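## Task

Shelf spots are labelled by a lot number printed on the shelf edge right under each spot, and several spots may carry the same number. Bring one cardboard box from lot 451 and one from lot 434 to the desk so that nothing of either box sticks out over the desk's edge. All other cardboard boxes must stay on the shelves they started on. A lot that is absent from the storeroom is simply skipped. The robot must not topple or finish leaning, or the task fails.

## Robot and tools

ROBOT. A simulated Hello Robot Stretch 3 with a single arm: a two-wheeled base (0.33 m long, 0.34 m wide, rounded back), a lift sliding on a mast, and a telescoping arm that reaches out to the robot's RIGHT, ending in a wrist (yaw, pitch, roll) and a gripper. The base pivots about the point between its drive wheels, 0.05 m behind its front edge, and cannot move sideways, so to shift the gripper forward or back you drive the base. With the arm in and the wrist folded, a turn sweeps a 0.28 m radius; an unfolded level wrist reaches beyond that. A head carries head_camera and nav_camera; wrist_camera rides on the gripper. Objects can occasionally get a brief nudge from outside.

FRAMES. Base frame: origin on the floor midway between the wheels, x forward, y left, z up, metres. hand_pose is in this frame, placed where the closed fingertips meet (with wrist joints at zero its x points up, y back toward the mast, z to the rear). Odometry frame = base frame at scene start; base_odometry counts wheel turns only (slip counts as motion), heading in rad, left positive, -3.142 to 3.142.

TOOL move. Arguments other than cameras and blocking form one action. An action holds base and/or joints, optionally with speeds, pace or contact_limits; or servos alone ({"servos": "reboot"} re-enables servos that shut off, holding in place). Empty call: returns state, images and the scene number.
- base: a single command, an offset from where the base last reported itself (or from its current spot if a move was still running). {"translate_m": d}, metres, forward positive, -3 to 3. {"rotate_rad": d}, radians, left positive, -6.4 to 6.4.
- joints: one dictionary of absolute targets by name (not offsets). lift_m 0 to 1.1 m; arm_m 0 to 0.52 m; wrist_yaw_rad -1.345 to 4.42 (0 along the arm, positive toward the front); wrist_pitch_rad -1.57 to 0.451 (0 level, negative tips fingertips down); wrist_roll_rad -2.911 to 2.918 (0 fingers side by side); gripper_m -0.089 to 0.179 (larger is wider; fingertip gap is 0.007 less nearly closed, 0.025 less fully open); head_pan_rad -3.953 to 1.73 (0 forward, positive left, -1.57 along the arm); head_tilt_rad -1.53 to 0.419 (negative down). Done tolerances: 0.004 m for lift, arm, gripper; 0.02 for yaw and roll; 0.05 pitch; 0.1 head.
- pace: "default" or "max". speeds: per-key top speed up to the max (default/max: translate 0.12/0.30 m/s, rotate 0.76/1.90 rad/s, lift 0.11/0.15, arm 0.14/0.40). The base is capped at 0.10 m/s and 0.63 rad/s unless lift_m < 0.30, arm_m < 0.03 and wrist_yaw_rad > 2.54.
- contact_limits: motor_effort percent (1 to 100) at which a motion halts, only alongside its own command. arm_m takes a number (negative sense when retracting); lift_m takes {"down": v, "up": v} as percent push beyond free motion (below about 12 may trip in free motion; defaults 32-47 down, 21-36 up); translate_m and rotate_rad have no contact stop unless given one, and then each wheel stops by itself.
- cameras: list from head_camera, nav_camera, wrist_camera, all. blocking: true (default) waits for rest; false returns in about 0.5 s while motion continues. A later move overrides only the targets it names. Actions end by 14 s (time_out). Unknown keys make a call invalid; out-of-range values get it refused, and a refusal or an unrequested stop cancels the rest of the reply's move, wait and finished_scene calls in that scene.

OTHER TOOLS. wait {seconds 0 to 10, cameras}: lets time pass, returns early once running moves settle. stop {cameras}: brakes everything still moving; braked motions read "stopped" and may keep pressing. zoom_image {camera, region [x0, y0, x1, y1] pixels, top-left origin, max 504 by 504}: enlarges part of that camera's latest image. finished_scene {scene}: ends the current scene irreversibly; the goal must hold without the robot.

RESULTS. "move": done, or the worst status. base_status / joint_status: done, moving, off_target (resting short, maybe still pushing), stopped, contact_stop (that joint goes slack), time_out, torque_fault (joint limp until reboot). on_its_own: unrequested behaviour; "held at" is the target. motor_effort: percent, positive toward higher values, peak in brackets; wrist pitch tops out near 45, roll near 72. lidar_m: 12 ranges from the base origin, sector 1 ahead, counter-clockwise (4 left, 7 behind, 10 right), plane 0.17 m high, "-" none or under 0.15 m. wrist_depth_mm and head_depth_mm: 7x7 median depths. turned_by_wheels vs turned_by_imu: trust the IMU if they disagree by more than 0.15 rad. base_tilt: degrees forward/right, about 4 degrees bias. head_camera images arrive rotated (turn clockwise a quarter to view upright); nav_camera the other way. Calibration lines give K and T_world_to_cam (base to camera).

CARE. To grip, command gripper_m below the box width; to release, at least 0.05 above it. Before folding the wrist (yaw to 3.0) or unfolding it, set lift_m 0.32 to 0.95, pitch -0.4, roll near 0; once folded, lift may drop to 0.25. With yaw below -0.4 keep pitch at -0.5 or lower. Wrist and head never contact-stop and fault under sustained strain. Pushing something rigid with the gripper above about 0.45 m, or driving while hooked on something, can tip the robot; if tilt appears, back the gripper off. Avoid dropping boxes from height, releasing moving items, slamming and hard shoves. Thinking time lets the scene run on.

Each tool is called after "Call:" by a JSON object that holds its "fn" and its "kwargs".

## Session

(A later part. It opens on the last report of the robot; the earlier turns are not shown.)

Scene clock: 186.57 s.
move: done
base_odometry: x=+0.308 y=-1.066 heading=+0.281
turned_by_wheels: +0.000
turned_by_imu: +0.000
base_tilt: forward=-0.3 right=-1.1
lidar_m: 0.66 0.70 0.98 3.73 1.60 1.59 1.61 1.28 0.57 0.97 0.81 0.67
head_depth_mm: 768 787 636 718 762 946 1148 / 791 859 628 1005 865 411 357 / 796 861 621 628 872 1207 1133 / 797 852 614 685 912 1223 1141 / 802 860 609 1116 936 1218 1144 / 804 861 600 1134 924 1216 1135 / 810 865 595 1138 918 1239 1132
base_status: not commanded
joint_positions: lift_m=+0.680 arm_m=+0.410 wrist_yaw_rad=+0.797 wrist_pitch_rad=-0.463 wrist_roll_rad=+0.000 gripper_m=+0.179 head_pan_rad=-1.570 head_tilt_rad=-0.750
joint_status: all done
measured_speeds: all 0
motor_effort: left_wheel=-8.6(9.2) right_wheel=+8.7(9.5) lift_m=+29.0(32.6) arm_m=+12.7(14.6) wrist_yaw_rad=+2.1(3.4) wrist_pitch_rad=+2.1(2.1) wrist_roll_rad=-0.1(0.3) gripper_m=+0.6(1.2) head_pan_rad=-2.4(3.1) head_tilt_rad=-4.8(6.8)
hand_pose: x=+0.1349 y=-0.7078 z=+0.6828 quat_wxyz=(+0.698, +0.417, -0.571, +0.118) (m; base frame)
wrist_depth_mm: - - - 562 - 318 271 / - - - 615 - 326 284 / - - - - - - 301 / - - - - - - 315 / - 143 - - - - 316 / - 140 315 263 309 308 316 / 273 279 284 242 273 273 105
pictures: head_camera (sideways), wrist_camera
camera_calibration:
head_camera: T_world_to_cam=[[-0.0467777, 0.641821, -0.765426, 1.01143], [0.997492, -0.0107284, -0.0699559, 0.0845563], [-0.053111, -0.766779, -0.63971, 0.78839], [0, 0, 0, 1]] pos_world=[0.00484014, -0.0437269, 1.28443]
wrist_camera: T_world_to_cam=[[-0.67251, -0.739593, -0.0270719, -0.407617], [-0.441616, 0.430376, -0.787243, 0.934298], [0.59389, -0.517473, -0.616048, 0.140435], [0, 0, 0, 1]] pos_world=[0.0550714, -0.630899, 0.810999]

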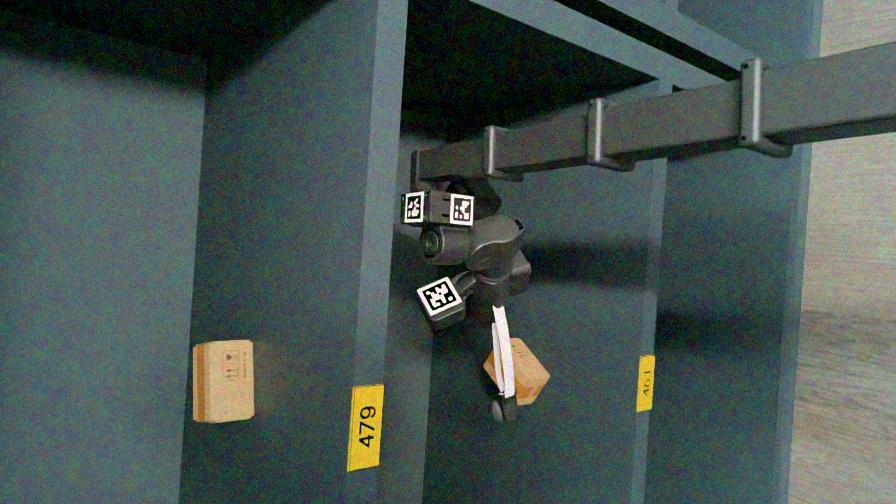

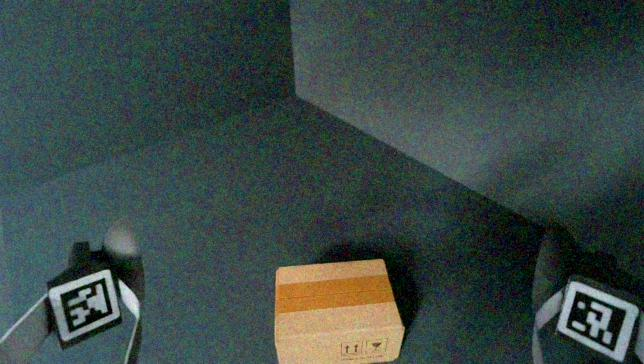

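Call:
{"fn": "move", "kwargs": {"base": {"translate_m":0.025}, "joints": {"arm_m":0.435}}}

Call:
{"fn": "move", "kwargs": {"joints": {"lift_m":0.57}, "speeds": {"lift_m":0.05}, "cameras": ["head_camera","wrist_camera"]}}

Scene clock: 200.93 s.
move: done
base_odometry: x=+0.332 y=-1.059 heading=+0.281
turned_by_wheels: +0.000
turned_by_imu: +0.000
base_tilt: forward=-0.3 right=-1.3
lidar_m: 0.63 0.67 0.94 3.71 1.63 1.61 1.63 1.31 0.58 0.97 0.77 0.65
head_depth_mm: 782 832 636 785 801 915 1144 / 788 859 627 1088 901 410 358 / 794 865 623 642 888 1209 1138 / 797 852 614 709 935 1220 1146 / 800 858 608 1052 932 1213 1138 / 806 862 600 1136 926 1223 1134 / 810 862 595 1144 920 1229 1134
base_status: done
joint_positions: lift_m=+0.680 arm_m=+0.435 wrist_yaw_rad=+0.797 wrist_pitch_rad=-0.463 wrist_roll_rad=+0.000 gripper_m=+0.179 head_pan_rad=-1.570 head_tilt_rad=-0.750
joint_status: all done
measured_speeds: all 0
motor_effort: left_wheel=+5.8(7.1) right_wheel=+6.8(12.5) lift_m=+25.0(26.6) arm_m=+13.4(15.0) wrist_yaw_rad=+2.4(2.8) wrist_pitch_rad=+2.0(2.1) wrist_roll_rad=+0.1(0.3) gripper_m=+0.4(1.1) head_pan_rad=-2.0(2.6) head_tilt_rad=-4.4(5.6)
hand_pose: x=+0.1349 y=-0.7328 z=+0.6828 quat_wxyz=(+0.698, +0.417, -0.571, +0.118) (m; base frame)
wrist_depth_mm: - - - 536 - 300 253 / - - - 584 - 310 265 / - - - - - 322 278 / - - - - - 332 291 / - 143 - - - - 302 / - 140 321 313 310 309 299 / 274 279 283 231 274 271 105
pictures: none

Scene clock: 203.67 s.
move: done
base_odometry: x=+0.332 y=-1.059 heading=+0.281
turned_by_wheels: +0.000
turned_by_imu: +0.000
base_tilt: forward=-0.3 right=-1.2
lidar_m: 0.63 0.67 0.94 3.73 1.63 1.61 1.63 1.31 0.58 0.97 0.77 0.65
head_depth_mm: 786 831 636 788 798 916 1136 / 792 863 628 1099 954 919 479 / 794 863 622 1141 670 847 1107 / 799 854 614 1124 867 1222 1146 / 803 855 606 1129 904 1227 1147 / 805 862 601 1135 904 1221 1133 / 807 861 594 1138 915 1233 1131
base_status: not commanded
joint_positions: lift_m=+0.570 arm_m=+0.435 wrist_yaw_rad=+0.797 wrist_pitch_rad=-0.463 wrist_roll_rad=+0.000 gripper_m=+0.179 head_pan_rad=-1.570 head_tilt_rad=-0.750
joint_status: all done
measured_speeds: all 0
motor_effort: left_wheel=+6.2(6.2) right_wheel=+6.5(7.1) lift_m=+24.1(26.0) arm_m=+11.1(13.8) wrist_yaw_rad=+2.1(3.2) wrist_pitch_rad=+2.1(2.2) wrist_roll_rad=-0.3(0.6) gripper_m=+0.7(1.0) head_pan_rad=-2.7(3.1) head_tilt_rad=-4.7(5.6)
hand_pose: x=+0.1349 y=-0.7328 z=+0.5728 quat_wxyz=(+0.698, +0.417, -0.571, +0.118) (m; base frame)
wrist_depth_mm: - - - 523 - 298 253 / - - - - - 310 264 / 309 319 318 313 311 309 278 / 274 269 269 267 263 261 260 / 228 226 218 156 160 220 219 / 122 185 184 145 151 190 189 / 164 167 166 162 164 167 105
pictures: head_camera (sideways), wrist_camera
camera_calibration:
head_camera: T_world_to_cam=[[-0.0467777, 0.641821, -0.765426, 1.01143], [0.997492, -0.0107284, -0.0699559, 0.0845563], [-0.053111, -0.766779, -0.63971, 0.78839], [0, 0, 0, 1]] pos_world=[0.00484014, -0.0437269, 1.28443]
wrist_camera: T_world_to_cam=[[-0.67251, -0.739593, -0.0270719, -0.429085], [-0.441616, 0.430376, -0.787243, 0.858461], [0.59389, -0.517473, -0.616048, 0.0597329], [0, 0, 0, 1]] pos_world=[0.0550714, -0.655899, 0.700999]

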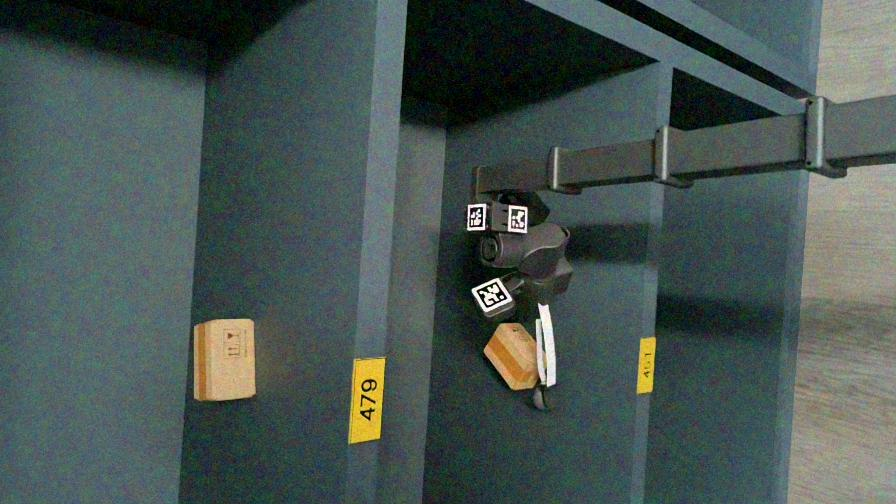

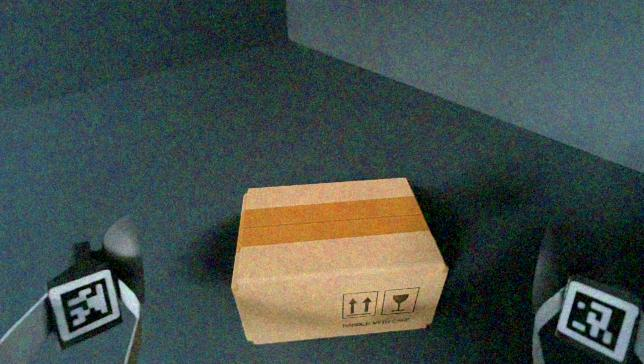

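Call:
{"fn": "move", "kwargs": {"joints": {"gripper_m":0.06}, "cameras": ["wrist_camera"]}}

Call:
{"fn": "move", "kwargs": {"joints": {"lift_m":0.67}, "cameras": ["wrist_camera"]}}

Scene clock: 214.67 s.
move: done
base_odometry: x=+0.332 y=-1.059 heading=+0.281
turned_by_wheels: +0.000
turned_by_imu: +0.000
base_tilt: forward=-0.1 right=-1.3
lidar_m: 0.64 0.67 0.94 3.74 1.63 1.61 1.63 1.31 0.58 0.97 0.77 0.65
head_depth_mm: 783 832 636 787 795 915 1147 / 789 859 629 1092 949 920 480 / 792 864 621 1137 671 840 1106 / 798 855 614 1124 867 1227 1146 / 804 856 607 1126 904 1220 1140 / 807 861 602 1136 926 1214 1135 / 810 866 595 1138 921 1234 1126
base_status: not commanded
joint_positions: lift_m=+0.570 arm_m=+0.435 wrist_yaw_rad=+0.797 wrist_pitch_rad=-0.463 wrist_roll_rad=+0.000 gripper_m=+0.061 head_pan_rad=-1.570 head_tilt_rad=-0.750
joint_status: all done
measured_speeds: all 0
motor_effort: left_wheel=+5.7(6.3) right_wheel=+6.5(7.3) lift_m=+23.1(24.0) arm_m=+7.2(8.9) wrist_yaw_rad=+3.1(3.5) wrist_pitch_rad=+2.1(2.1) wrist_roll_rad=+0.0(0.3) gripper_m=-11.0(83.6) head_pan_rad=-2.1(2.7) head_tilt_rad=-4.0(4.4)
hand_pose: x=+0.1349 y=-0.7328 z=+0.5728 quat_wxyz=(+0.698, +0.417, -0.571, +0.118) (m; base frame)
wrist_depth_mm: - - - 527 - 298 252 / - - - - - 312 265 / 307 319 317 312 312 309 279 / 273 272 268 267 262 261 259 / 228 227 152 155 155 220 218 / 196 195 138 145 144 189 189 / 176 163 165 162 164 160 167
pictures: wrist_camera
camera_calibration:
wrist_camera: T_world_to_cam=[[-0.67251, -0.739593, -0.0270719, -0.429085], [-0.441616, 0.430376, -0.787243, 0.858461], [0.59389, -0.517473, -0.616048, 0.0597329], [0, 0, 0, 1]] pos_world=[0.0550714, -0.655899, 0.700999]

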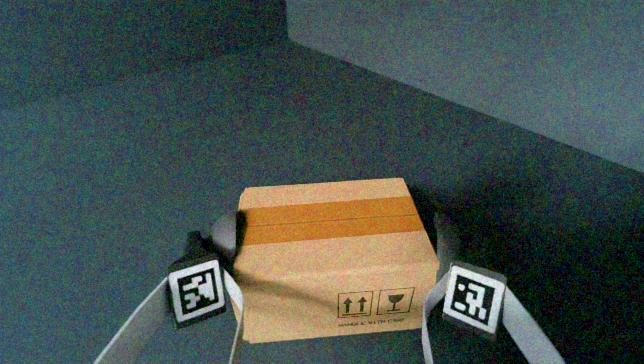

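Scene clock: 216.40 s.
move: done
base_odometry: x=+0.332 y=-1.059 heading=+0.281
turned_by_wheels: +0.000
turned_by_imu: +0.000
base_tilt: forward=-0.3 right=-1.1
lidar_m: 0.63 0.67 0.95 3.72 1.64 1.60 1.63 1.31 0.58 0.97 0.77 0.65
head_depth_mm: 784 832 635 786 797 915 1143 / 792 860 629 1085 903 430 367 / 794 865 621 648 892 1202 1143 / 798 853 616 725 938 1224 1148 / 800 857 607 932 929 1222 1143 / 804 860 602 1135 925 1224 1137 / 807 863 595 1134 920 1236 1130
base_status: not commanded
joint_positions: lift_m=+0.670 arm_m=+0.435 wrist_yaw_rad=+0.797 wrist_pitch_rad=-0.470 wrist_roll_rad=+0.000 gripper_m=+0.061 head_pan_rad=-1.570 head_tilt_rad=-0.750
joint_status: all done
measured_speeds: all 0
motor_effort: left_wheel=+5.7(6.0) right_wheel=+5.7(6.9) lift_m=+29.7(34.1) arm_m=+5.4(6.9) wrist_yaw_rad=+2.3(3.3) wrist_pitch_rad=+3.4(3.5) wrist_roll_rad=+0.2(0.3) gripper_m=-11.0(11.6) head_pan_rad=-1.9(2.6) head_tilt_rad=-2.5(4.0)
hand_pose: x=+0.1342 y=-0.7321 z=+0.6712 quat_wxyz=(+0.698, +0.419, -0.569, +0.115) (m; base frame)
wrist_depth_mm: - - - 536 - 301 253 / - - - 586 - 312 267 / - - - - - 322 277 / - - - 180 187 336 295 / - - 150 157 155 329 312 / 312 310 132 145 144 292 299 / 280 259 259 167 256 255 265
pictures: wrist_camera
camera_calibration:
wrist_camera: T_world_to_cam=[[-0.672703, -0.73941, -0.0272706, -0.426103], [-0.44566, 0.434324, -0.782783, 0.935721], [0.590642, -0.514428, -0.621696, 0.127648], [0, 0, 0, 1]] pos_world=[0.0549782, -0.655805, 0.800205]

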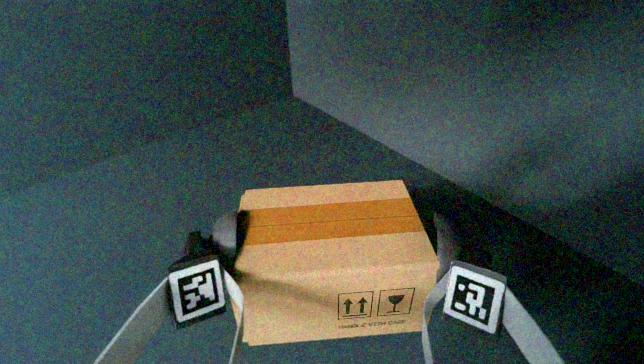

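Call:
{"fn": "move", "kwargs": {"joints": {"arm_m":0.0}}}

Call:
{"fn": "move", "kwargs": {"joints": {"lift_m":0.88}}}

Call:
{"fn": "move", "kwargs": {"base": {"rotate_rad":-1.365}, "joints": {"head_tilt_rad":-0.5}, "cameras": ["wrist_camera"]}}

Call:
{"fn": "move", "kwargs": {"base": {"translate_m":-1.25}}}

Call:
{"fn": "move", "kwargs": {"base": {"rotate_rad":-0.23}, "joints": {"wrist_yaw_rad":0}, "cameras": ["head_camera","nav_camera","wrist_camera"]}}

Scene clock: 244.97 s.
move: done
base_odometry: x=+0.332 y=-1.059 heading=+0.281
turned_by_wheels: +0.000
turned_by_imu: +0.000
base_tilt: forward=-0.3 right=-1.1
lidar_m: 0.64 0.67 0.95 3.73 1.63 1.61 1.63 1.31 0.58 0.97 0.77 0.65
head_depth_mm: 786 833 635 785 794 919 1142 / 790 859 629 1094 948 997 1098 / 795 859 623 1137 945 1235 1136 / 796 853 615 1125 937 1234 1136 / 801 855 608 1131 932 1221 428 / 806 859 601 1134 926 1220 579 / 810 866 595 1137 918 1237 1072
base_status: not commanded
joint_positions: lift_m=+0.670 arm_m=+0.001 wrist_yaw_rad=+0.797 wrist_pitch_rad=-0.470 wrist_roll_rad=+0.000 gripper_m=+0.061 head_pan_rad=-1.570 head_tilt_rad=-0.750
joint_status: all done
measured_speeds: all 0
motor_effort: left_wheel=+5.9(6.1) right_wheel=+7.0(7.1) lift_m=+31.1(32.2) arm_m=-12.6(14.8) wrist_yaw_rad=+1.9(3.4) wrist_pitch_rad=+3.4(3.6) wrist_roll_rad=-0.2(0.3) gripper_m=-10.9(11.9) head_pan_rad=-1.8(2.4) head_tilt_rad=-2.2(3.3)
hand_pose: x=+0.1342 y=-0.2976 z=+0.6712 quat_wxyz=(+0.698, +0.419, -0.569, +0.115) (m; base frame)
wrist_depth_mm: 433 - - - 801 - - / 452 - - - - - - / - - - - - - - / - - - 180 - - - / 542 - 150 157 155 - - / 611 - 132 145 144 122 312 / - 787 781 166 164 118 -
pictures: none

Scene clock: 247.70 s.
move: done
base_odometry: x=+0.332 y=-1.059 heading=+0.281
turned_by_wheels: +0.000
turned_by_imu: +0.000
base_tilt: forward=-0.2 right=-1.2
lidar_m: 0.63 0.67 0.95 3.71 1.63 1.60 1.63 1.31 0.58 0.97 0.77 0.65
head_depth_mm: 787 831 635 788 786 - - / 791 861 629 1095 965 - - / 795 863 622 1142 943 - - / 799 858 615 1125 939 851 - / 804 854 607 1129 933 294 1081 / 804 861 602 1141 928 322 1113 / 809 863 597 1144 921 433 1134
base_status: not commanded
joint_positions: lift_m=+0.880 arm_m=+0.001 wrist_yaw_rad=+0.797 wrist_pitch_rad=-0.471 wrist_roll_rad=+0.000 gripper_m=+0.061 head_pan_rad=-1.570 head_tilt_rad=-0.750
joint_status: all done
measured_speeds: all 0
motor_effort: left_wheel=+5.8(6.2) right_wheel=+6.1(7.1) lift_m=+30.5(35.1) arm_m=-11.3(13.2) wrist_yaw_rad=+2.1(3.2) wrist_pitch_rad=+3.5(3.7) wrist_roll_rad=-0.1(0.3) gripper_m=-11.2(11.6) head_pan_rad=-1.6(2.3) head_tilt_rad=-1.5(2.3)
hand_pose: x=+0.1341 y=-0.2976 z=+0.8811 quat_wxyz=(+0.698, +0.419, -0.569, +0.115) (m; base frame)
wrist_depth_mm: 433 - - - 801 - - / 456 - - - 872 - - / - - - - - - - / - - - 180 - - - / 545 - 150 157 155 - - / 607 - 132 144 144 - - / - - 163 163 - 118 -
pictures: none

Scene clock: 250.97 s.
move: done
base_odometry: x=+0.332 y=-1.059 heading=-1.084
turned_by_wheels: -1.365
turned_by_imu: -1.344
base_tilt: forward=-0.4 right=-1.3
lidar_m: 0.97 0.74 0.63 0.64 0.74 1.28 2.60 1.61 1.63 1.31 0.60 0.58
head_depth_mm: 1298 1396 1506 1633 1791 1635 1363 / 1328 1428 1546 1692 1865 1630 1382 / 1374 1482 1604 1739 1888 1627 1315 / 1418 1530 1653 1825 1938 1609 1305 / 1444 1570 1698 1853 1993 1598 1379 / 1055 1173 1234 1404 1392 1499 1318 / 1064 1202 1199 1451 1218 1398 418
base_status: done
joint_positions: lift_m=+0.880 arm_m=+0.001 wrist_yaw_rad=+0.797 wrist_pitch_rad=-0.471 wrist_roll_rad=+0.000 gripper_m=+0.061 head_pan_rad=-1.570 head_tilt_rad=-0.497
joint_status: all done
measured_speeds: all 0
motor_effort: left_wheel=+8.0(13.7) right_wheel=-9.7(12.6) lift_m=+25.1(30.8) arm_m=-11.8(13.3) wrist_yaw_rad=+1.9(3.3) wrist_pitch_rad=+3.5(3.6) wrist_roll_rad=+0.0(0.3) gripper_m=-10.7(11.7) head_pan_rad=-1.6(2.3) head_tilt_rad=-1.6(7.4)
hand_pose: x=+0.1341 y=-0.2976 z=+0.8811 quat_wxyz=(+0.698, +0.419, -0.569, +0.115) (m; base frame)
wrist_depth_mm: - - 402 - - - - / - - 603 - - - - / - - 620 - 934 - - / - - - 180 187 - - / - - 150 156 155 - - / - - 132 145 144 - - / - - 152 165 964 950 -
pictures: wrist_camera
camera_calibration:
wrist_camera: T_world_to_cam=[[-0.672601, -0.7395, -0.0273427, -0.0991319], [-0.446163, 0.434725, -0.782274, 0.910959], [0.590378, -0.513959, -0.622334, 0.482371], [0, 0, 0, 1]] pos_world=[0.0549788, -0.221406, 1.01011]

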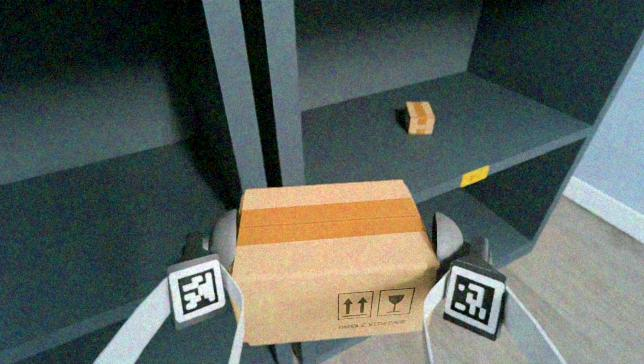

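Scene clock: 264.60 s.
move: done
base_odometry: x=-0.253 y=+0.045 heading=-1.083
turned_by_wheels: +0.000
turned_by_imu: +0.000
base_tilt: forward=-0.4 right=-1.2
lidar_m: 1.72 1.11 0.96 0.96 1.10 2.56 2.55 1.01 0.76 0.88 1.52 1.72
head_depth_mm: 1054 1134 1223 1295 961 734 1287 / 1081 1159 1256 1322 950 729 1394 / 1108 1198 1295 1346 940 749 1312 / 1141 1225 1331 1428 933 767 1267 / 1163 1250 1365 1498 1639 1448 1366 / 1179 1271 1396 1544 1713 1596 449 / 1211 1319 1440 1594 1780 1589 417
base_status: done
joint_positions: lift_m=+0.880 arm_m=+0.001 wrist_yaw_rad=+0.797 wrist_pitch_rad=-0.471 wrist_roll_rad=+0.000 gripper_m=+0.061 head_pan_rad=-1.570 head_tilt_rad=-0.500
joint_status: not commanded
measured_speeds: all 0
motor_effort: left_wheel=-0.7(9.6) right_wheel=-11.6(14.8) lift_m=+30.8(32.1) arm_m=-7.2(12.6) wrist_yaw_rad=+2.1(3.5) wrist_pitch_rad=+3.5(3.7) wrist_roll_rad=-0.1(0.3) gripper_m=-11.1(11.7) head_pan_rad=-0.9(2.2) head_tilt_rad=-4.8(5.6)
hand_pose: x=+0.1341 y=-0.2976 z=+0.8811 quat_wxyz=(+0.698, +0.419, -0.569, +0.115) (m; base frame)
wrist_depth_mm: - - - - - - 966 / - - - - - - - / - - - - - - - / - - - - - - - / - - 152 157 156 - - / - - 132 145 144 - - / - - 991 166 974 976 -
pictures: none

Scene clock: 266.00 s.
move: done
base_odometry: x=-0.253 y=+0.045 heading=-1.313
turned_by_wheels: -0.230
turned_by_imu: -0.226
base_tilt: forward=-0.2 right=-1.1
lidar_m: 1.71 1.31 0.98 0.95 1.00 1.41 2.55 1.41 0.76 0.88 1.39 1.91
head_depth_mm: 1088 1175 1286 1348 963 758 1369 / 1088 1176 1284 1349 947 754 1355 / 1098 1183 1282 1352 941 725 328 / 1103 1188 1279 1330 930 720 284 / 1103 1187 1294 1319 923 741 1201 / 1103 1198 1297 1402 924 761 1289 / 1105 1192 1297 1429 1561 1475 1288
base_status: done
joint_positions: lift_m=+0.880 arm_m=+0.001 wrist_yaw_rad=+0.003 wrist_pitch_rad=-0.471 wrist_roll_rad=+0.000 gripper_m=+0.061 head_pan_rad=-1.570 head_tilt_rad=-0.500
joint_status: all done
measured_speeds: all 0
motor_effort: left_wheel=+6.9(11.4) right_wheel=-9.3(14.3) lift_m=+30.2(31.0) arm_m=-6.6(7.0) wrist_yaw_rad=-3.0(6.9) wrist_pitch_rad=+3.5(3.6) wrist_roll_rad=-0.1(0.3) gripper_m=-11.5(11.5) head_pan_rad=-1.1(1.8) head_tilt_rad=-3.8(5.3)
hand_pose: x=-0.0209 y=-0.3630 z=+0.8811 quat_wxyz=(+0.688, +0.166, -0.687, -0.164) (m; base frame)
wrist_depth_mm: - - - - - - - / - - - - - - - / - - - - - - - / - - - 180 - - - / - - 150 156 155 - - / - - 132 145 144 - - / - - 980 167 949 970 -
pictures: head_camera (sideways), nav_camera (sideways), wrist_camera
camera_calibration:
head_camera: T_world_to_cam=[[-0.046567, 0.432441, -0.900459, 1.1875], [0.997507, -0.0277147, -0.0648956, 0.0779903], [-0.0530195, -0.901236, -0.430073, 0.515636], [0, 0, 0, 1]] pos_world=[0.00484104, -0.0466521, 1.29611]
nav_camera: T_world_to_cam=[[0.0173522, -0.45618, 0.889718, -1.11483], [-0.999791, -0.0175245, 0.0105137, 0.0426301], [0.0107957, -0.889715, -0.456389, 0.54717], [0, 0, 0, 1]] pos_world=[0.0560588, -0.0209892, 1.24115]
wrist_camera: T_world_to_cam=[[-0.998902, -0.0380351, -0.0273565, -0.00396128], [-0.00229525, 0.622927, -0.782277, 0.947848], [0.0467951, -0.781355, -0.62233, 0.43182], [0, 0, 0, 1]] pos_world=[-0.0219884, -0.253186, 1.01011]

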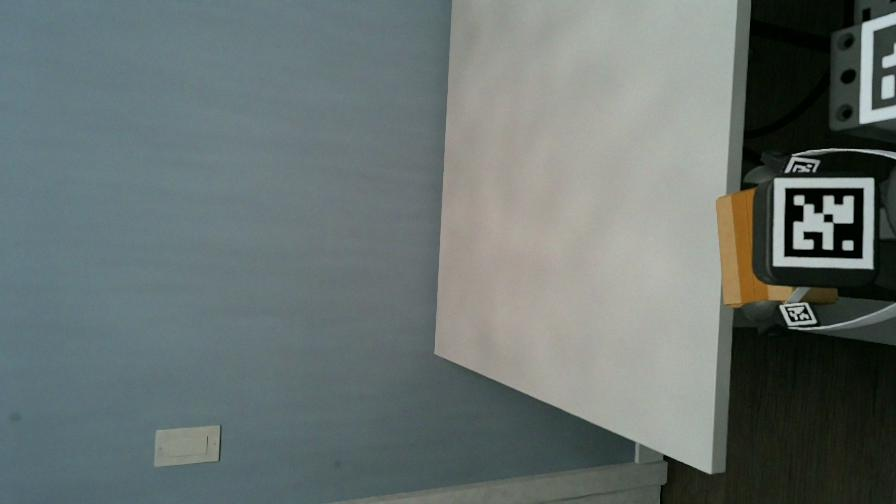

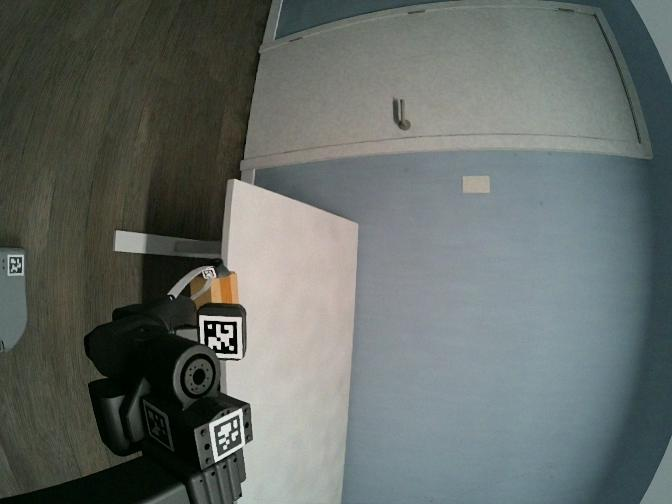

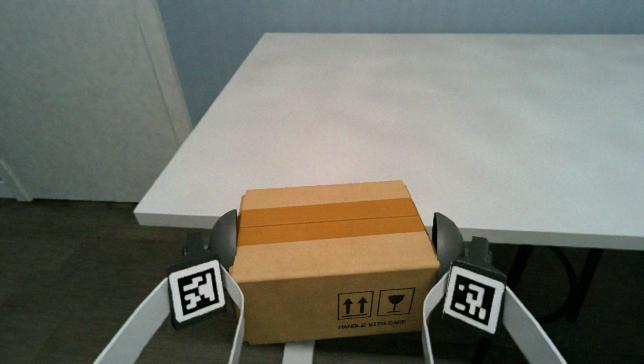

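Call:
{"fn": "move", "kwargs": {"joints": {"arm_m":0.38}}}

Call:
{"fn": "move", "kwargs": {"joints": {"lift_m":0.80}}}

Call:
{"fn": "move", "kwargs": {"joints": {"lift_m":0.71}, "speeds": {"lift_m":0.02}, "contact_limits": {"lift_m":{"down":14}}, "cameras": ["head_camera","wrist_camera"]}}

Scene clock: 276.97 s.
move: done
base_odometry: x=-0.253 y=+0.045 heading=-1.313
turned_by_wheels: +0.000
turned_by_imu: +0.000
base_tilt: forward=-0.4 right=-1.0
lidar_m: 1.71 1.32 0.99 0.96 1.00 1.41 2.56 1.42 0.76 0.88 1.39 1.90
head_depth_mm: 1089 1173 1283 1354 351 - - / 1091 1182 1277 1282 365 728 1289 / 1095 1181 1284 513 867 750 1312 / 1098 1187 1295 791 830 769 1308 / 1102 1188 1299 1319 925 764 1264 / 1103 1192 1296 1404 921 761 1289 / 1104 1190 1309 1427 1561 1481 1284
base_status: not commanded
joint_positions: lift_m=+0.880 arm_m=+0.380 wrist_yaw_rad=+0.003 wrist_pitch_rad=-0.471 wrist_roll_rad=+0.000 gripper_m=+0.061 head_pan_rad=-1.570 head_tilt_rad=-0.500
joint_status: all done
measured_speeds: all 0
motor_effort: left_wheel=+7.1(7.6) right_wheel=-9.6(10.3) lift_m=+29.3(30.5) arm_m=+13.8(15.5) wrist_yaw_rad=-3.3(4.7) wrist_pitch_rad=+3.6(3.7) wrist_roll_rad=+0.0(0.3) gripper_m=-11.3(11.6) head_pan_rad=-1.3(1.7) head_tilt_rad=-3.7(4.6)
hand_pose: x=-0.0209 y=-0.7424 z=+0.8810 quat_wxyz=(+0.688, +0.166, -0.687, -0.164) (m; base frame)
wrist_depth_mm: 684 - - - - - - / 751 - - - - - - / - - - - - - - / - 911 - 180 - - - / - - 150 156 155 - - / - - 132 146 144 - - / - - 152 160 - 118 -
pictures: none

Scene clock: 278.53 s.
move: done
base_odometry: x=-0.253 y=+0.045 heading=-1.313
turned_by_wheels: +0.000
turned_by_imu: +0.000
base_tilt: forward=-0.2 right=-1.2
lidar_m: 1.71 1.31 0.98 0.96 1.01 1.41 2.56 1.42 0.76 0.88 1.39 1.90
head_depth_mm: 1090 1173 1274 1348 958 732 296 / 1091 1174 1287 1349 512 362 1224 / 1093 1186 1278 1348 540 750 1316 / 1097 1185 1279 1329 564 772 1299 / 1098 1188 1288 1322 924 764 1266 / 1100 1192 1299 1410 922 760 1296 / 1104 1189 1301 1431 1567 1480 1287
base_status: not commanded
joint_positions: lift_m=+0.800 arm_m=+0.380 wrist_yaw_rad=+0.003 wrist_pitch_rad=-0.471 wrist_roll_rad=+0.000 gripper_m=+0.061 head_pan_rad=-1.570 head_tilt_rad=-0.500
joint_status: all done
measured_speeds: all 0
motor_effort: left_wheel=+7.2(7.5) right_wheel=-8.8(9.9) lift_m=+24.7(27.9) arm_m=+11.2(13.6) wrist_yaw_rad=-3.6(4.0) wrist_pitch_rad=+3.5(3.6) wrist_roll_rad=-0.1(0.3) gripper_m=-11.2(11.4) head_pan_rad=-1.1(1.5) head_tilt_rad=-3.3(4.7)
hand_pose: x=-0.0209 y=-0.7424 z=+0.8010 quat_wxyz=(+0.688, +0.166, -0.687, -0.164) (m; base frame)
wrist_depth_mm: 683 - - - - - - / 755 - - - - - - / - - - - - - - / - - - 180 - - - / - - 150 157 155 - - / - - 132 145 144 - - / - - 152 160 - 118 -
pictures: none

Scene clock: 283.40 s.
move: done
base_odometry: x=-0.253 y=+0.045 heading=-1.313
turned_by_wheels: +0.000
turned_by_imu: +0.000
base_tilt: forward=-0.4 right=-1.3
lidar_m: 1.72 1.31 0.99 0.96 1.00 1.41 2.56 1.41 0.76 0.88 1.39 1.91
head_depth_mm: 1088 1182 1282 1343 960 759 1262 / 1095 1182 1283 1347 952 703 388 / 1095 1183 1287 1357 615 580 1276 / 1102 1187 1299 1342 846 699 1308 / 1107 1190 1292 1338 931 764 1270 / 1107 1196 1304 1394 926 761 1297 / 1108 1194 1304 1432 1562 1487 1292
base_status: not commanded
joint_positions: lift_m=+0.710 arm_m=+0.380 wrist_yaw_rad=+0.003 wrist_pitch_rad=-0.368 wrist_roll_rad=-0.001 gripper_m=+0.061 head_pan_rad=-1.570 head_tilt_rad=-0.500
joint_status: all done
measured_speeds: all 0
on_its_own: wrist_pitch_rad is at rest, and its effort (-15.5) is outside its rest range (-8 to +12)
motor_effort: left_wheel=+5.9(7.4) right_wheel=-5.9(10.2) lift_m=+13.8(26.9) arm_m=+6.7(12.3) wrist_yaw_rad=-3.1(4.3) wrist_pitch_rad=-15.5(15.8) wrist_roll_rad=+0.2(0.4) gripper_m=-11.0(11.5) head_pan_rad=-1.2(1.3) head_tilt_rad=-2.9(3.8)
contact_limits: lift_m down 14 (down: maximum 72; up: maximum 65)
hand_pose: x=-0.0209 y=-0.7554 z=+0.7341 quat_wxyz=(+0.696, +0.130, -0.694, -0.129) (m; base frame)
wrist_depth_mm: 664 - - - - - - / 731 - - - - - - / - - - - - - - / - - 157 156 155 - - / - - 132 131 134 - - / - - 135 145 141 - - / - - - - - - -
pictures: head_camera (sideways), wrist_camera
camera_calibration:
head_camera: T_world_to_cam=[[-0.046567, 0.432441, -0.900459, 1.1875], [0.997507, -0.0277147, -0.0648956, 0.0779903], [-0.0530195, -0.901236, -0.430073, 0.515636], [0, 0, 0, 1]] pos_world=[0.00484104, -0.0466521, 1.29611]
wrist_camera: T_world_to_cam=[[-0.998896, -0.0409935, -0.022933, -0.0283899], [-0.00279775, 0.539281, -0.842121, 1.05811], [0.0468889, -0.841127, -0.538801, -0.0727246], [0, 0, 0, 1]] pos_world=[-0.0219883, -0.632956, 0.851225]

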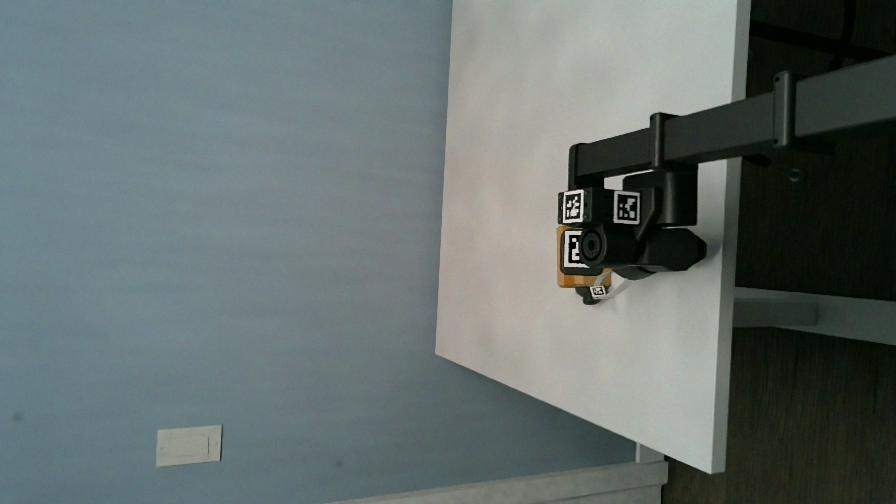

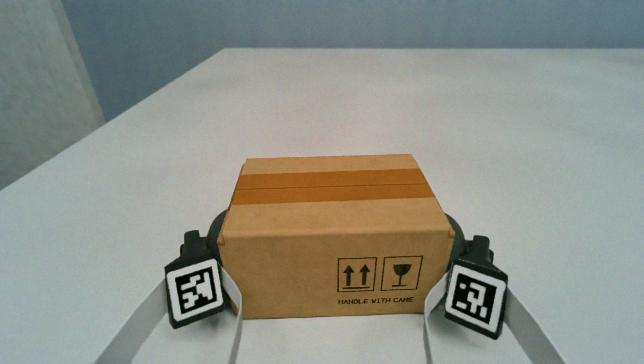

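Call:
{"fn": "move", "kwargs": {"joints": {"lift_m":0.732}}}

Call:
{"fn": "move", "kwargs": {"joints": {"gripper_m":0.179}}}

Call:
{"fn": "move", "kwargs": {"joints": {"lift_m":0.87}, "cameras": ["wrist_camera"]}}

Call:
{"fn": "move", "kwargs": {"joints": {"arm_m":0.0}}}

Call:
{"fn": "move", "kwargs": {"joints": {"wrist_yaw_rad":3.0,"wrist_pitch_rad":-0.46,"gripper_m":0.05}, "cameras": ["head_camera"]}}

Scene clock: 292.60 s.
move: done
base_odometry: x=-0.253 y=+0.045 heading=-1.313
turned_by_wheels: +0.000
turned_by_imu: +0.000
base_tilt: forward=-0.2 right=-1.3
lidar_m: 1.71 1.31 0.98 0.96 1.00 1.41 2.56 1.41 0.76 0.88 1.39 1.91
head_depth_mm: 1091 1180 1282 1348 956 760 1226 / 1094 1179 1283 1352 949 456 366 / 1091 1185 1281 1344 575 704 1308 / 1098 1185 1283 1340 687 719 1302 / 1100 1189 1291 1318 923 766 1260 / 1103 1192 1297 1404 925 758 1292 / 1100 1192 1313 1442 1559 1477 1287
base_status: not commanded
joint_positions: lift_m=+0.732 arm_m=+0.380 wrist_yaw_rad=+0.003 wrist_pitch_rad=-0.439 wrist_roll_rad=-0.001 gripper_m=+0.061 head_pan_rad=-1.570 head_tilt_rad=-0.500
joint_status: all done
measured_speeds: all 0
motor_effort: left_wheel=+4.5(5.7) right_wheel=-4.9(6.6) lift_m=+28.0(31.8) arm_m=+0.4(2.4) wrist_yaw_rad=-2.0(4.0) wrist_pitch_rad=-2.3(15.4) wrist_roll_rad=+0.2(0.4) gripper_m=-11.0(11.6) head_pan_rad=-0.5(0.9) head_tilt_rad=-2.1(2.9)
hand_pose: x=-0.0209 y=-0.7467 z=+0.7400 quat_wxyz=(+0.691, +0.155, -0.689, -0.153) (m; base frame)
wrist_depth_mm: 677 - - - - - - / 736 - - - - - - / - - - - - - - / - - 157 156 156 - - / - - 131 132 134 - - / - - 135 143 141 - - / - - - - - - -
pictures: none

Scene clock: 294.33 s.
move: done
base_odometry: x=-0.253 y=+0.045 heading=-1.313
turned_by_wheels: +0.000
turned_by_imu: +0.000
base_tilt: forward=-0.2 right=-1.1
lidar_m: 1.72 1.31 0.99 0.96 1.00 1.41 2.56 1.41 0.76 0.88 1.39 1.91
head_depth_mm: 1093 1174 1273 1344 953 758 1230 / 1088 1183 1286 1349 947 456 365 / 1092 1179 1283 1343 576 704 1307 / 1092 1182 1285 1335 689 720 1303 / 1100 1192 1295 1325 929 762 1263 / 1106 1194 1298 1404 925 760 1297 / 1103 1196 1304 1429 1564 1482 1294
base_status: not commanded
joint_positions: lift_m=+0.732 arm_m=+0.380 wrist_yaw_rad=+0.000 wrist_pitch_rad=-0.460 wrist_roll_rad=-0.001 gripper_m=+0.179 head_pan_rad=-1.570 head_tilt_rad=-0.500
joint_status: all done
measured_speeds: all 0
motor_effort: left_wheel=+4.7(5.0) right_wheel=-4.4(4.8) lift_m=+23.4(28.2) arm_m=-1.5(1.7) wrist_yaw_rad=-1.2(3.6) wrist_pitch_rad=+1.5(2.3) wrist_roll_rad=+0.4(0.4) gripper_m=+0.7(86.0) head_pan_rad=-0.4(1.2) head_tilt_rad=-2.6(3.2)
hand_pose: x=-0.0215 y=-0.7439 z=+0.7354 quat_wxyz=(+0.689, +0.161, -0.688, -0.161) (m; base frame)
wrist_depth_mm: 681 - - - - - - / 749 - - - - - - / - - - - - - - / - - - 149 146 - - / - 142 131 132 132 - - / - 126 146 144 149 - - / - - - - - - 105
pictures: none

Scene clock: 296.43 s.
move: done
base_odometry: x=-0.253 y=+0.045 heading=-1.313
turned_by_wheels: +0.000
turned_by_imu: +0.000
base_tilt: forward=-0.3 right=-1.2
lidar_m: 1.72 1.31 0.98 0.96 1.00 1.41 2.56 1.41 0.76 0.89 1.39 1.91
head_depth_mm: 1089 1177 1276 1351 922 296 - / 1091 1182 1291 1290 381 703 1284 / 1096 1183 1289 514 832 752 1317 / 1097 1179 1288 1181 829 770 1308 / 1102 1190 1297 1322 890 763 1265 / 1098 1193 1301 1403 922 759 1297 / 1106 1194 1302 1425 1559 1473 1289
base_status: not commanded
joint_positions: lift_m=+0.870 arm_m=+0.380 wrist_yaw_rad=+0.000 wrist_pitch_rad=-0.461 wrist_roll_rad=-0.001 gripper_m=+0.179 head_pan_rad=-1.570 head_tilt_rad=-0.500
joint_status: all done
measured_speeds: all 0
motor_effort: left_wheel=+4.7(5.0) right_wheel=-4.4(5.2) lift_m=+30.4(33.8) arm_m=-2.5(3.4) wrist_yaw_rad=-1.3(1.6) wrist_pitch_rad=+1.7(2.0) wrist_roll_rad=+0.3(0.5) gripper_m=+0.4(1.1) head_pan_rad=-0.7(1.2) head_tilt_rad=-2.1(2.7)
hand_pose: x=-0.0215 y=-0.7437 z=+0.8731 quat_wxyz=(+0.689, +0.162, -0.688, -0.162) (m; base frame)
wrist_depth_mm: 683 - - - - - - / 755 - - - - - - / - - - - - - - / - 896 - - - - - / - 145 - - - - - / 123 126 - - - - - / - - - 235 234 - 105
pictures: wrist_camera
camera_calibration:
wrist_camera: T_world_to_cam=[[-0.999004, -0.0359337, -0.0264483, -0.0185209], [-0.00127881, 0.615591, -0.788065, 1.17837], [0.0445994, -0.787246, -0.615024, 0.118623], [0, 0, 0, 1]] pos_world=[-0.022286, -0.632675, 1.0011]

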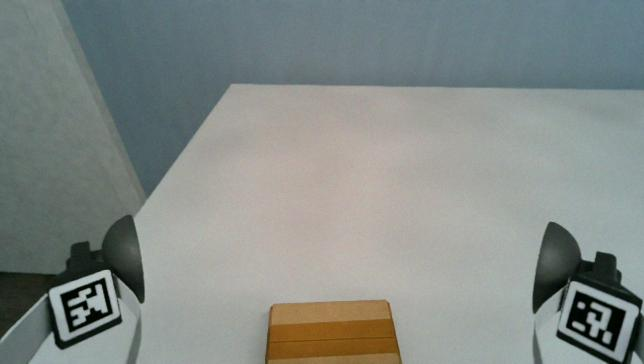

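Scene clock: 300.43 s.
move: done
base_odometry: x=-0.253 y=+0.045 heading=-1.313
turned_by_wheels: +0.000
turned_by_imu: +0.000
base_tilt: forward=-0.3 right=-1.1
lidar_m: 1.71 1.31 0.98 0.96 1.00 1.41 2.56 1.41 0.76 0.88 1.39 1.91
head_depth_mm: 1087 1180 1277 1342 958 757 1329 / 1097 1180 1287 1352 951 754 1064 / 1091 1177 1296 1346 941 751 295 / 1099 1183 1281 1331 859 769 286 / 1100 1189 1293 1319 927 765 1237 / 1106 1187 1300 1409 921 759 1224 / 1104 1200 1304 1421 1570 1479 1287
base_status: not commanded
joint_positions: lift_m=+0.870 arm_m=+0.001 wrist_yaw_rad=+0.000 wrist_pitch_rad=-0.461 wrist_roll_rad=-0.001 gripper_m=+0.179 head_pan_rad=-1.570 head_tilt_rad=-0.500
joint_status: all done
measured_speeds: all 0
motor_effort: left_wheel=+4.6(5.1) right_wheel=-4.5(5.4) lift_m=+26.5(31.4) arm_m=-12.8(15.3) wrist_yaw_rad=-1.5(2.1) wrist_pitch_rad=+1.9(1.9) wrist_roll_rad=+0.1(0.5) gripper_m=+0.4(1.3) head_pan_rad=-0.9(1.0) head_tilt_rad=-0.9(2.4)
hand_pose: x=-0.0215 y=-0.3643 z=+0.8731 quat_wxyz=(+0.689, +0.162, -0.688, -0.162) (m; base frame)
wrist_depth_mm: - - - - - - - / - - - - - - - / - - - 521 - - - / - - - - - - - / - - - - - - - / 123 - - - - - - / 993 - - - - 991 105
pictures: none

Scene clock: 302.93 s.
move: done
base_odometry: x=-0.253 y=+0.045 heading=-1.313
turned_by_wheels: +0.000
turned_by_imu: +0.000
base_tilt: forward=-0.2 right=-1.3
lidar_m: 1.71 1.31 0.99 0.96 1.00 1.41 2.56 1.41 0.76 0.88 1.39 1.90
head_depth_mm: 1087 1175 1276 1349 955 755 1326 / 1092 1185 1283 1359 952 753 1346 / 1099 1182 1289 1357 941 751 1313 / 1097 1187 1300 1334 856 768 1310 / 1102 1188 1300 1319 925 763 1263 / 1108 1194 1294 1411 926 762 1291 / 1101 1196 1297 1429 1565 1479 1291
base_status: not commanded
joint_positions: lift_m=+0.870 arm_m=+0.001 wrist_yaw_rad=+2.997 wrist_pitch_rad=-0.472 wrist_roll_rad=-0.001 gripper_m=+0.050 head_pan_rad=-1.570 head_tilt_rad=-0.500
joint_status: all done
measured_speeds: all 0
motor_effort: left_wheel=+4.1(5.0) right_wheel=-4.6(5.0) lift_m=+22.8(26.8) arm_m=-12.0(13.4) wrist_yaw_rad=+2.1(4.7) wrist_pitch_rad=+1.7(4.3) wrist_roll_rad=+0.3(0.4) gripper_m=+0.3(82.5) head_pan_rad=-0.4(1.0) head_tilt_rad=-1.3(2.2)
hand_pose: x=+0.0101 y=+0.0695 z=+0.8708 quat_wxyz=(+0.215, +0.697, +0.115, +0.674) (m; base frame)
wrist_depth_mm: - 139 - - - - - / - 150 - - - - - / - 167 - - - - - / - 196 220 - - - - / - - 209 - - - - / - - 126 - 125 - - / - 978 311 - - - -
pictures: head_camera (sideways)
camera_calibration:
head_camera: T_world_to_cam=[[-0.046567, 0.432441, -0.900459, 1.1875], [0.997507, -0.0277147, -0.0648956, 0.0779903], [-0.0530195, -0.901236, -0.430073, 0.515636], [0, 0, 0, 1]] pos_world=[0.00484104, -0.0466521, 1.29611]

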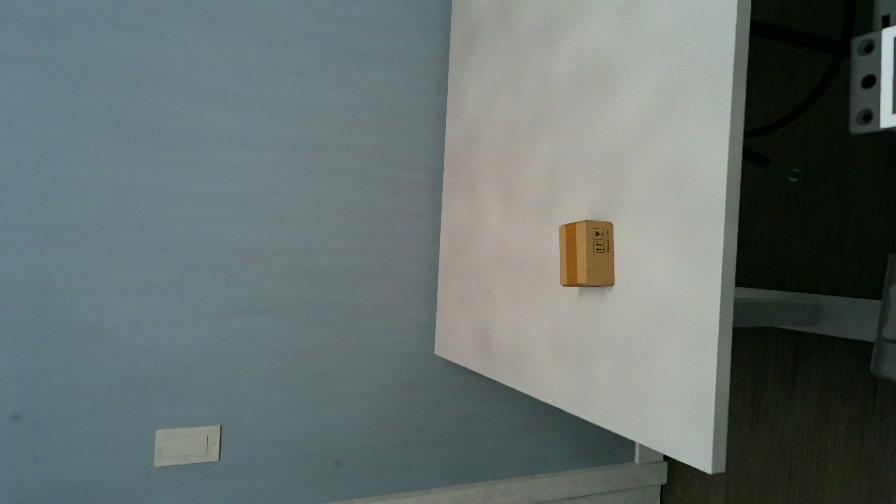

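Call:
{"fn": "move", "kwargs": {"base": {"translate_m":-1.4}, "joints": {"lift_m":0.4,"head_pan_rad":1.57,"head_tilt_rad":-0.2}, "cameras": ["nav_camera","head_camera"]}}

Call:
{"fn": "move", "kwargs": {"joints": {"head_pan_rad":-3.1}, "cameras": ["nav_camera","head_camera"]}}

Scene clock: 327.87 s.
move: time_out
base_odometry: x=-0.608 y=+1.392 heading=-1.313
turned_by_wheels: +0.000
turned_by_imu: -0.001
base_tilt: forward=-0.2 right=-1.2
lidar_m: 3.08 1.38 1.03 1.00 1.62 1.21 1.18 1.23 1.31 0.86 0.86 1.46
head_depth_mm: 887 912 940 967 999 1029 1060 / 892 917 939 966 1001 1031 1066 / - 913 941 971 999 1028 1066 / - 916 943 971 995 1035 1069 / - 918 948 975 1007 1035 1071 / - 2275 2373 2408 2532 2303 1712 / - 2299 2355 2458 2511 2291 1696
base_status: translate_m time_out (by the wheels' count: -1.3933 of -1.4000)
joint_positions: lift_m=+0.400 arm_m=+0.001 wrist_yaw_rad=+2.997 wrist_pitch_rad=-0.473 wrist_roll_rad=-0.001 gripper_m=+0.050 head_pan_rad=+1.570 head_tilt_rad=-0.200
joint_status: all done
measured_speeds: all 0
motor_effort: left_wheel=-0.5(10.4) right_wheel=-0.7(14.2) lift_m=+29.6(31.5) arm_m=-6.2(11.5) wrist_yaw_rad=+1.9(3.9) wrist_pitch_rad=+2.0(2.1) wrist_roll_rad=+0.2(0.6) gripper_m=+0.1(1.1) head_pan_rad=-2.8(6.5) head_tilt_rad=-2.9(8.7)
hand_pose: x=+0.0100 y=+0.0693 z=+0.4005 quat_wxyz=(+0.215, +0.697, +0.116, +0.674) (m; base frame)
wrist_depth_mm: - 140 - - - - - / - 151 - - - - - / - 167 970 - - - - / 859 197 219 855 839 823 825 / 723 707 209 703 696 692 700 / 625 639 126 610 125 607 603 / 552 366 318 374 526 533 523
pictures: head_camera (sideways), nav_camera (sideways)
camera_calibration:
head_camera: T_world_to_cam=[[0.0461596, -0.146911, -0.988072, 1.30137], [-0.997445, 0.0472093, -0.0536168, 0.0755312], [0.0545231, 0.988022, -0.144357, 0.14316], [0, 0, 0, 1]] pos_world=[0.00746201, 0.0461752, 1.31056]
nav_camera: T_world_to_cam=[[-0.0169436, 0.17275, 0.98482, -1.23877], [0.999813, 0.012087, 0.0150813, 0.0244233], [-0.00929826, 0.984892, -0.172922, 0.178312], [0, 0, 0, 1]] pos_world=[-0.0437499, 0.0380837, 1.25043]

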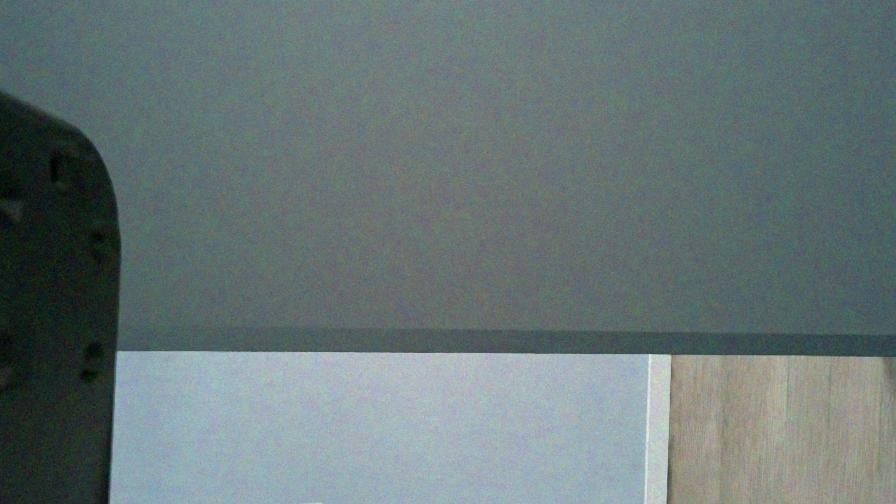

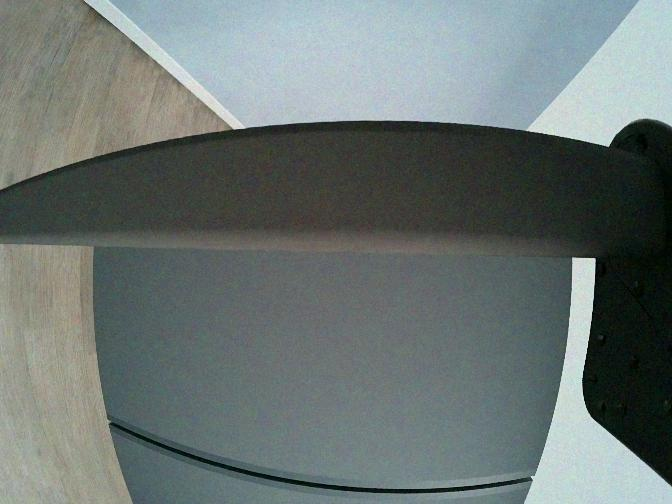

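not run: a stop that you did not command came earlier in this reply.

Call:
{"fn": "move", "kwargs": {"base": {"translate_m":-0.65}, "joints": {"lift_m":0.35,"head_pan_rad":1.57,"head_tilt_rad":-0.2}, "cameras": ["nav_camera","head_camera"]}}

Call:
{"fn": "move", "kwargs": {"base": {"rotate_rad":1.59}, "joints": {"head_pan_rad":-0.4}, "cameras": ["nav_camera","head_camera"]}}

Scene clock: 344.67 s.
move: done
base_odometry: x=-0.774 y=+2.021 heading=-1.313
turned_by_wheels: +0.000
turned_by_imu: -0.001
base_tilt: forward=-0.3 right=-1.3
lidar_m: 3.53 1.41 1.13 1.85 0.74 0.55 0.54 0.56 0.79 1.26 1.19 1.19
head_depth_mm: 2211 2265 2336 1395 1360 1345 1327 / 2250 2294 2361 2422 2495 2339 1737 / - 2296 2343 2455 2521 2357 1730 / - 2294 2363 2447 2510 2319 1728 / - 2300 2384 2438 2530 2305 1713 / - 2120 2177 2248 2299 2130 1710 / - 1474 1493 1515 1544 1567 1582
base_status: done
joint_positions: lift_m=+0.350 arm_m=+0.001 wrist_yaw_rad=+2.997 wrist_pitch_rad=-0.473 wrist_roll_rad=-0.001 gripper_m=+0.050 head_pan_rad=+1.570 head_tilt_rad=-0.200
joint_status: all done
measured_speeds: all 0
motor_effort: left_wheel=-5.4(11.8) right_wheel=-6.0(14.1) lift_m=+29.6(31.5) arm_m=-2.4(6.0) wrist_yaw_rad=+2.8(3.6) wrist_pitch_rad=+2.1(2.1) wrist_roll_rad=+0.0(0.6) gripper_m=+0.2(1.0) head_pan_rad=-2.7(3.9) head_tilt_rad=-2.7(3.5)
hand_pose: x=+0.0100 y=+0.0693 z=+0.3505 quat_wxyz=(+0.215, +0.697, +0.116, +0.674) (m; base frame)
wrist_depth_mm: - 140 - - - - - / - 151 - - - - - / 746 166 876 930 918 919 914 / 723 722 218 756 756 738 743 / 653 639 208 641 638 629 624 / 569 582 126 556 125 547 543 / 498 99 313 326 469 480 483
pictures: head_camera (sideways), nav_camera (sideways)
camera_calibration:
head_camera: T_world_to_cam=[[0.0461554, -0.147009, -0.988058, 1.30136], [-0.997445, 0.047204, -0.0536172, 0.075532], [0.0545225, 0.988008, -0.144454, 0.143289], [0, 0, 0, 1]] pos_world=[0.007462, 0.0461748, 1.31056]
nav_camera: T_world_to_cam=[[-0.0169436, 0.17275, 0.98482, -1.23877], [0.999813, 0.012087, 0.0150813, 0.0244233], [-0.00929826, 0.984892, -0.172922, 0.178312], [0, 0, 0, 1]] pos_world=[-0.0437499, 0.0380837, 1.25043]

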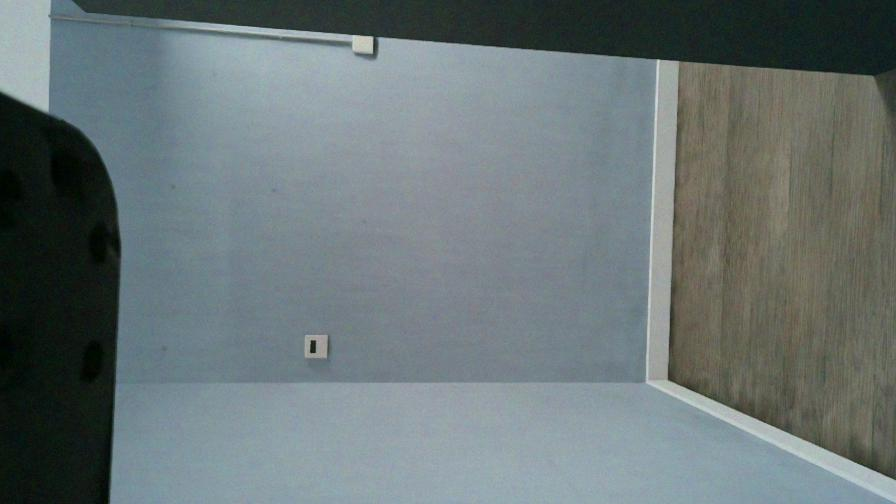

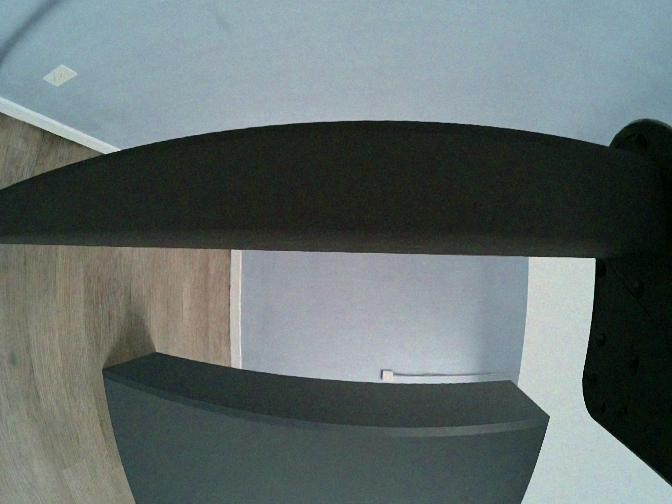

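Scene clock: 348.30 s.
move: done
base_odometry: x=-0.774 y=+2.021 heading=+0.277
turned_by_wheels: +1.590
turned_by_imu: +1.564
base_tilt: forward=-0.4 right=-1.2
lidar_m: 1.81 0.73 0.55 0.53 0.56 0.79 1.26 1.19 1.19 3.48 1.40 1.14
head_depth_mm: 1127 1157 1198 1248 1296 1357 1405 / 1063 1098 1134 1173 1215 1274 1321 / 1024 1046 1080 1126 1159 1202 1253 / 1280 1219 1233 1246 1266 1285 1302 / 2300 2374 2453 2498 2561 2182 1636 / 2212 2297 2351 2409 2467 2314 1703 / 2130 2190 2243 2329 2386 2280 1704
base_status: done
joint_positions: lift_m=+0.350 arm_m=+0.001 wrist_yaw_rad=+2.997 wrist_pitch_rad=-0.473 wrist_roll_rad=-0.001 gripper_m=+0.050 head_pan_rad=-0.401 head_tilt_rad=-0.200
joint_status: all done
measured_speeds: all 0
motor_effort: left_wheel=-8.6(13.1) right_wheel=+8.9(12.1) lift_m=+29.4(30.8) arm_m=-10.3(10.3) wrist_yaw_rad=+2.4(3.5) wrist_pitch_rad=+2.0(2.1) wrist_roll_rad=+0.1(0.4) gripper_m=+0.1(0.9) head_pan_rad=+3.5(5.5) head_tilt_rad=-2.1(3.2)
hand_pose: x=+0.0100 y=+0.0693 z=+0.3505 quat_wxyz=(+0.215, +0.697, +0.116, +0.674) (m; base frame)
wrist_depth_mm: 516 139 535 548 549 560 564 / 570 150 576 594 600 612 617 / 616 167 192 629 - - - / - 186 196 710 715 710 717 / 652 637 209 645 639 632 624 / 560 574 126 563 125 545 542 / 498 99 312 325 476 481 481
pictures: head_camera (sideways), nav_camera (sideways)
camera_calibration:
head_camera: T_world_to_cam=[[-0.153372, 0.0148073, -0.988058, 1.30258], [0.432353, 0.900108, -0.0536233, 0.0668481], [0.888565, -0.435414, -0.144454, 0.138111], [0, 0, 0, 1]] pos_world=[0.0481577, -0.0193226, 1.31056]
nav_camera: T_world_to_cam=[[0.16577, -0.0517946, 0.984803, -1.23985], [-0.378691, -0.9254, 0.0150738, 0.0328889], [0.910557, -0.375435, -0.173017, 0.172909], [0, 0, 0, 1]] pos_world=[0.0605407, 0.031134, 1.25043]

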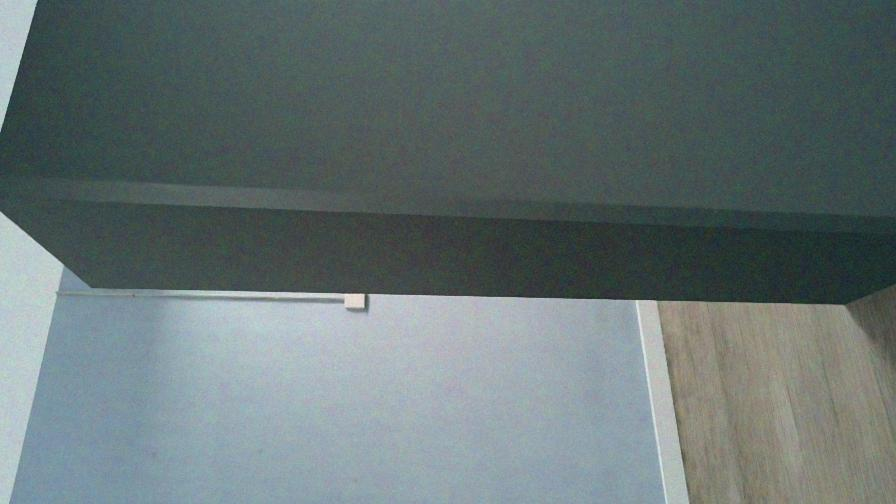

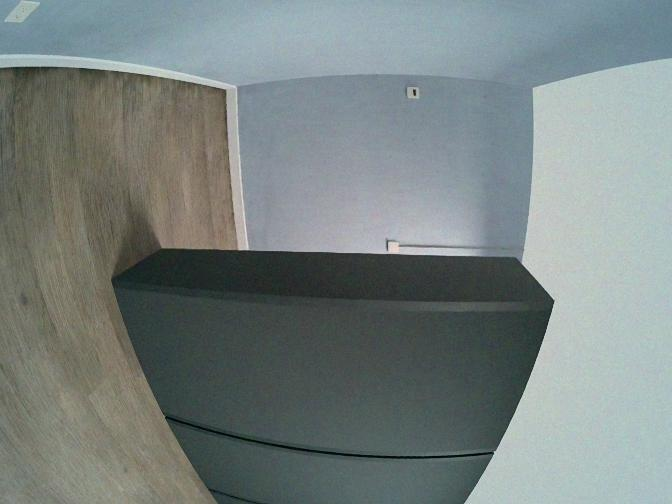

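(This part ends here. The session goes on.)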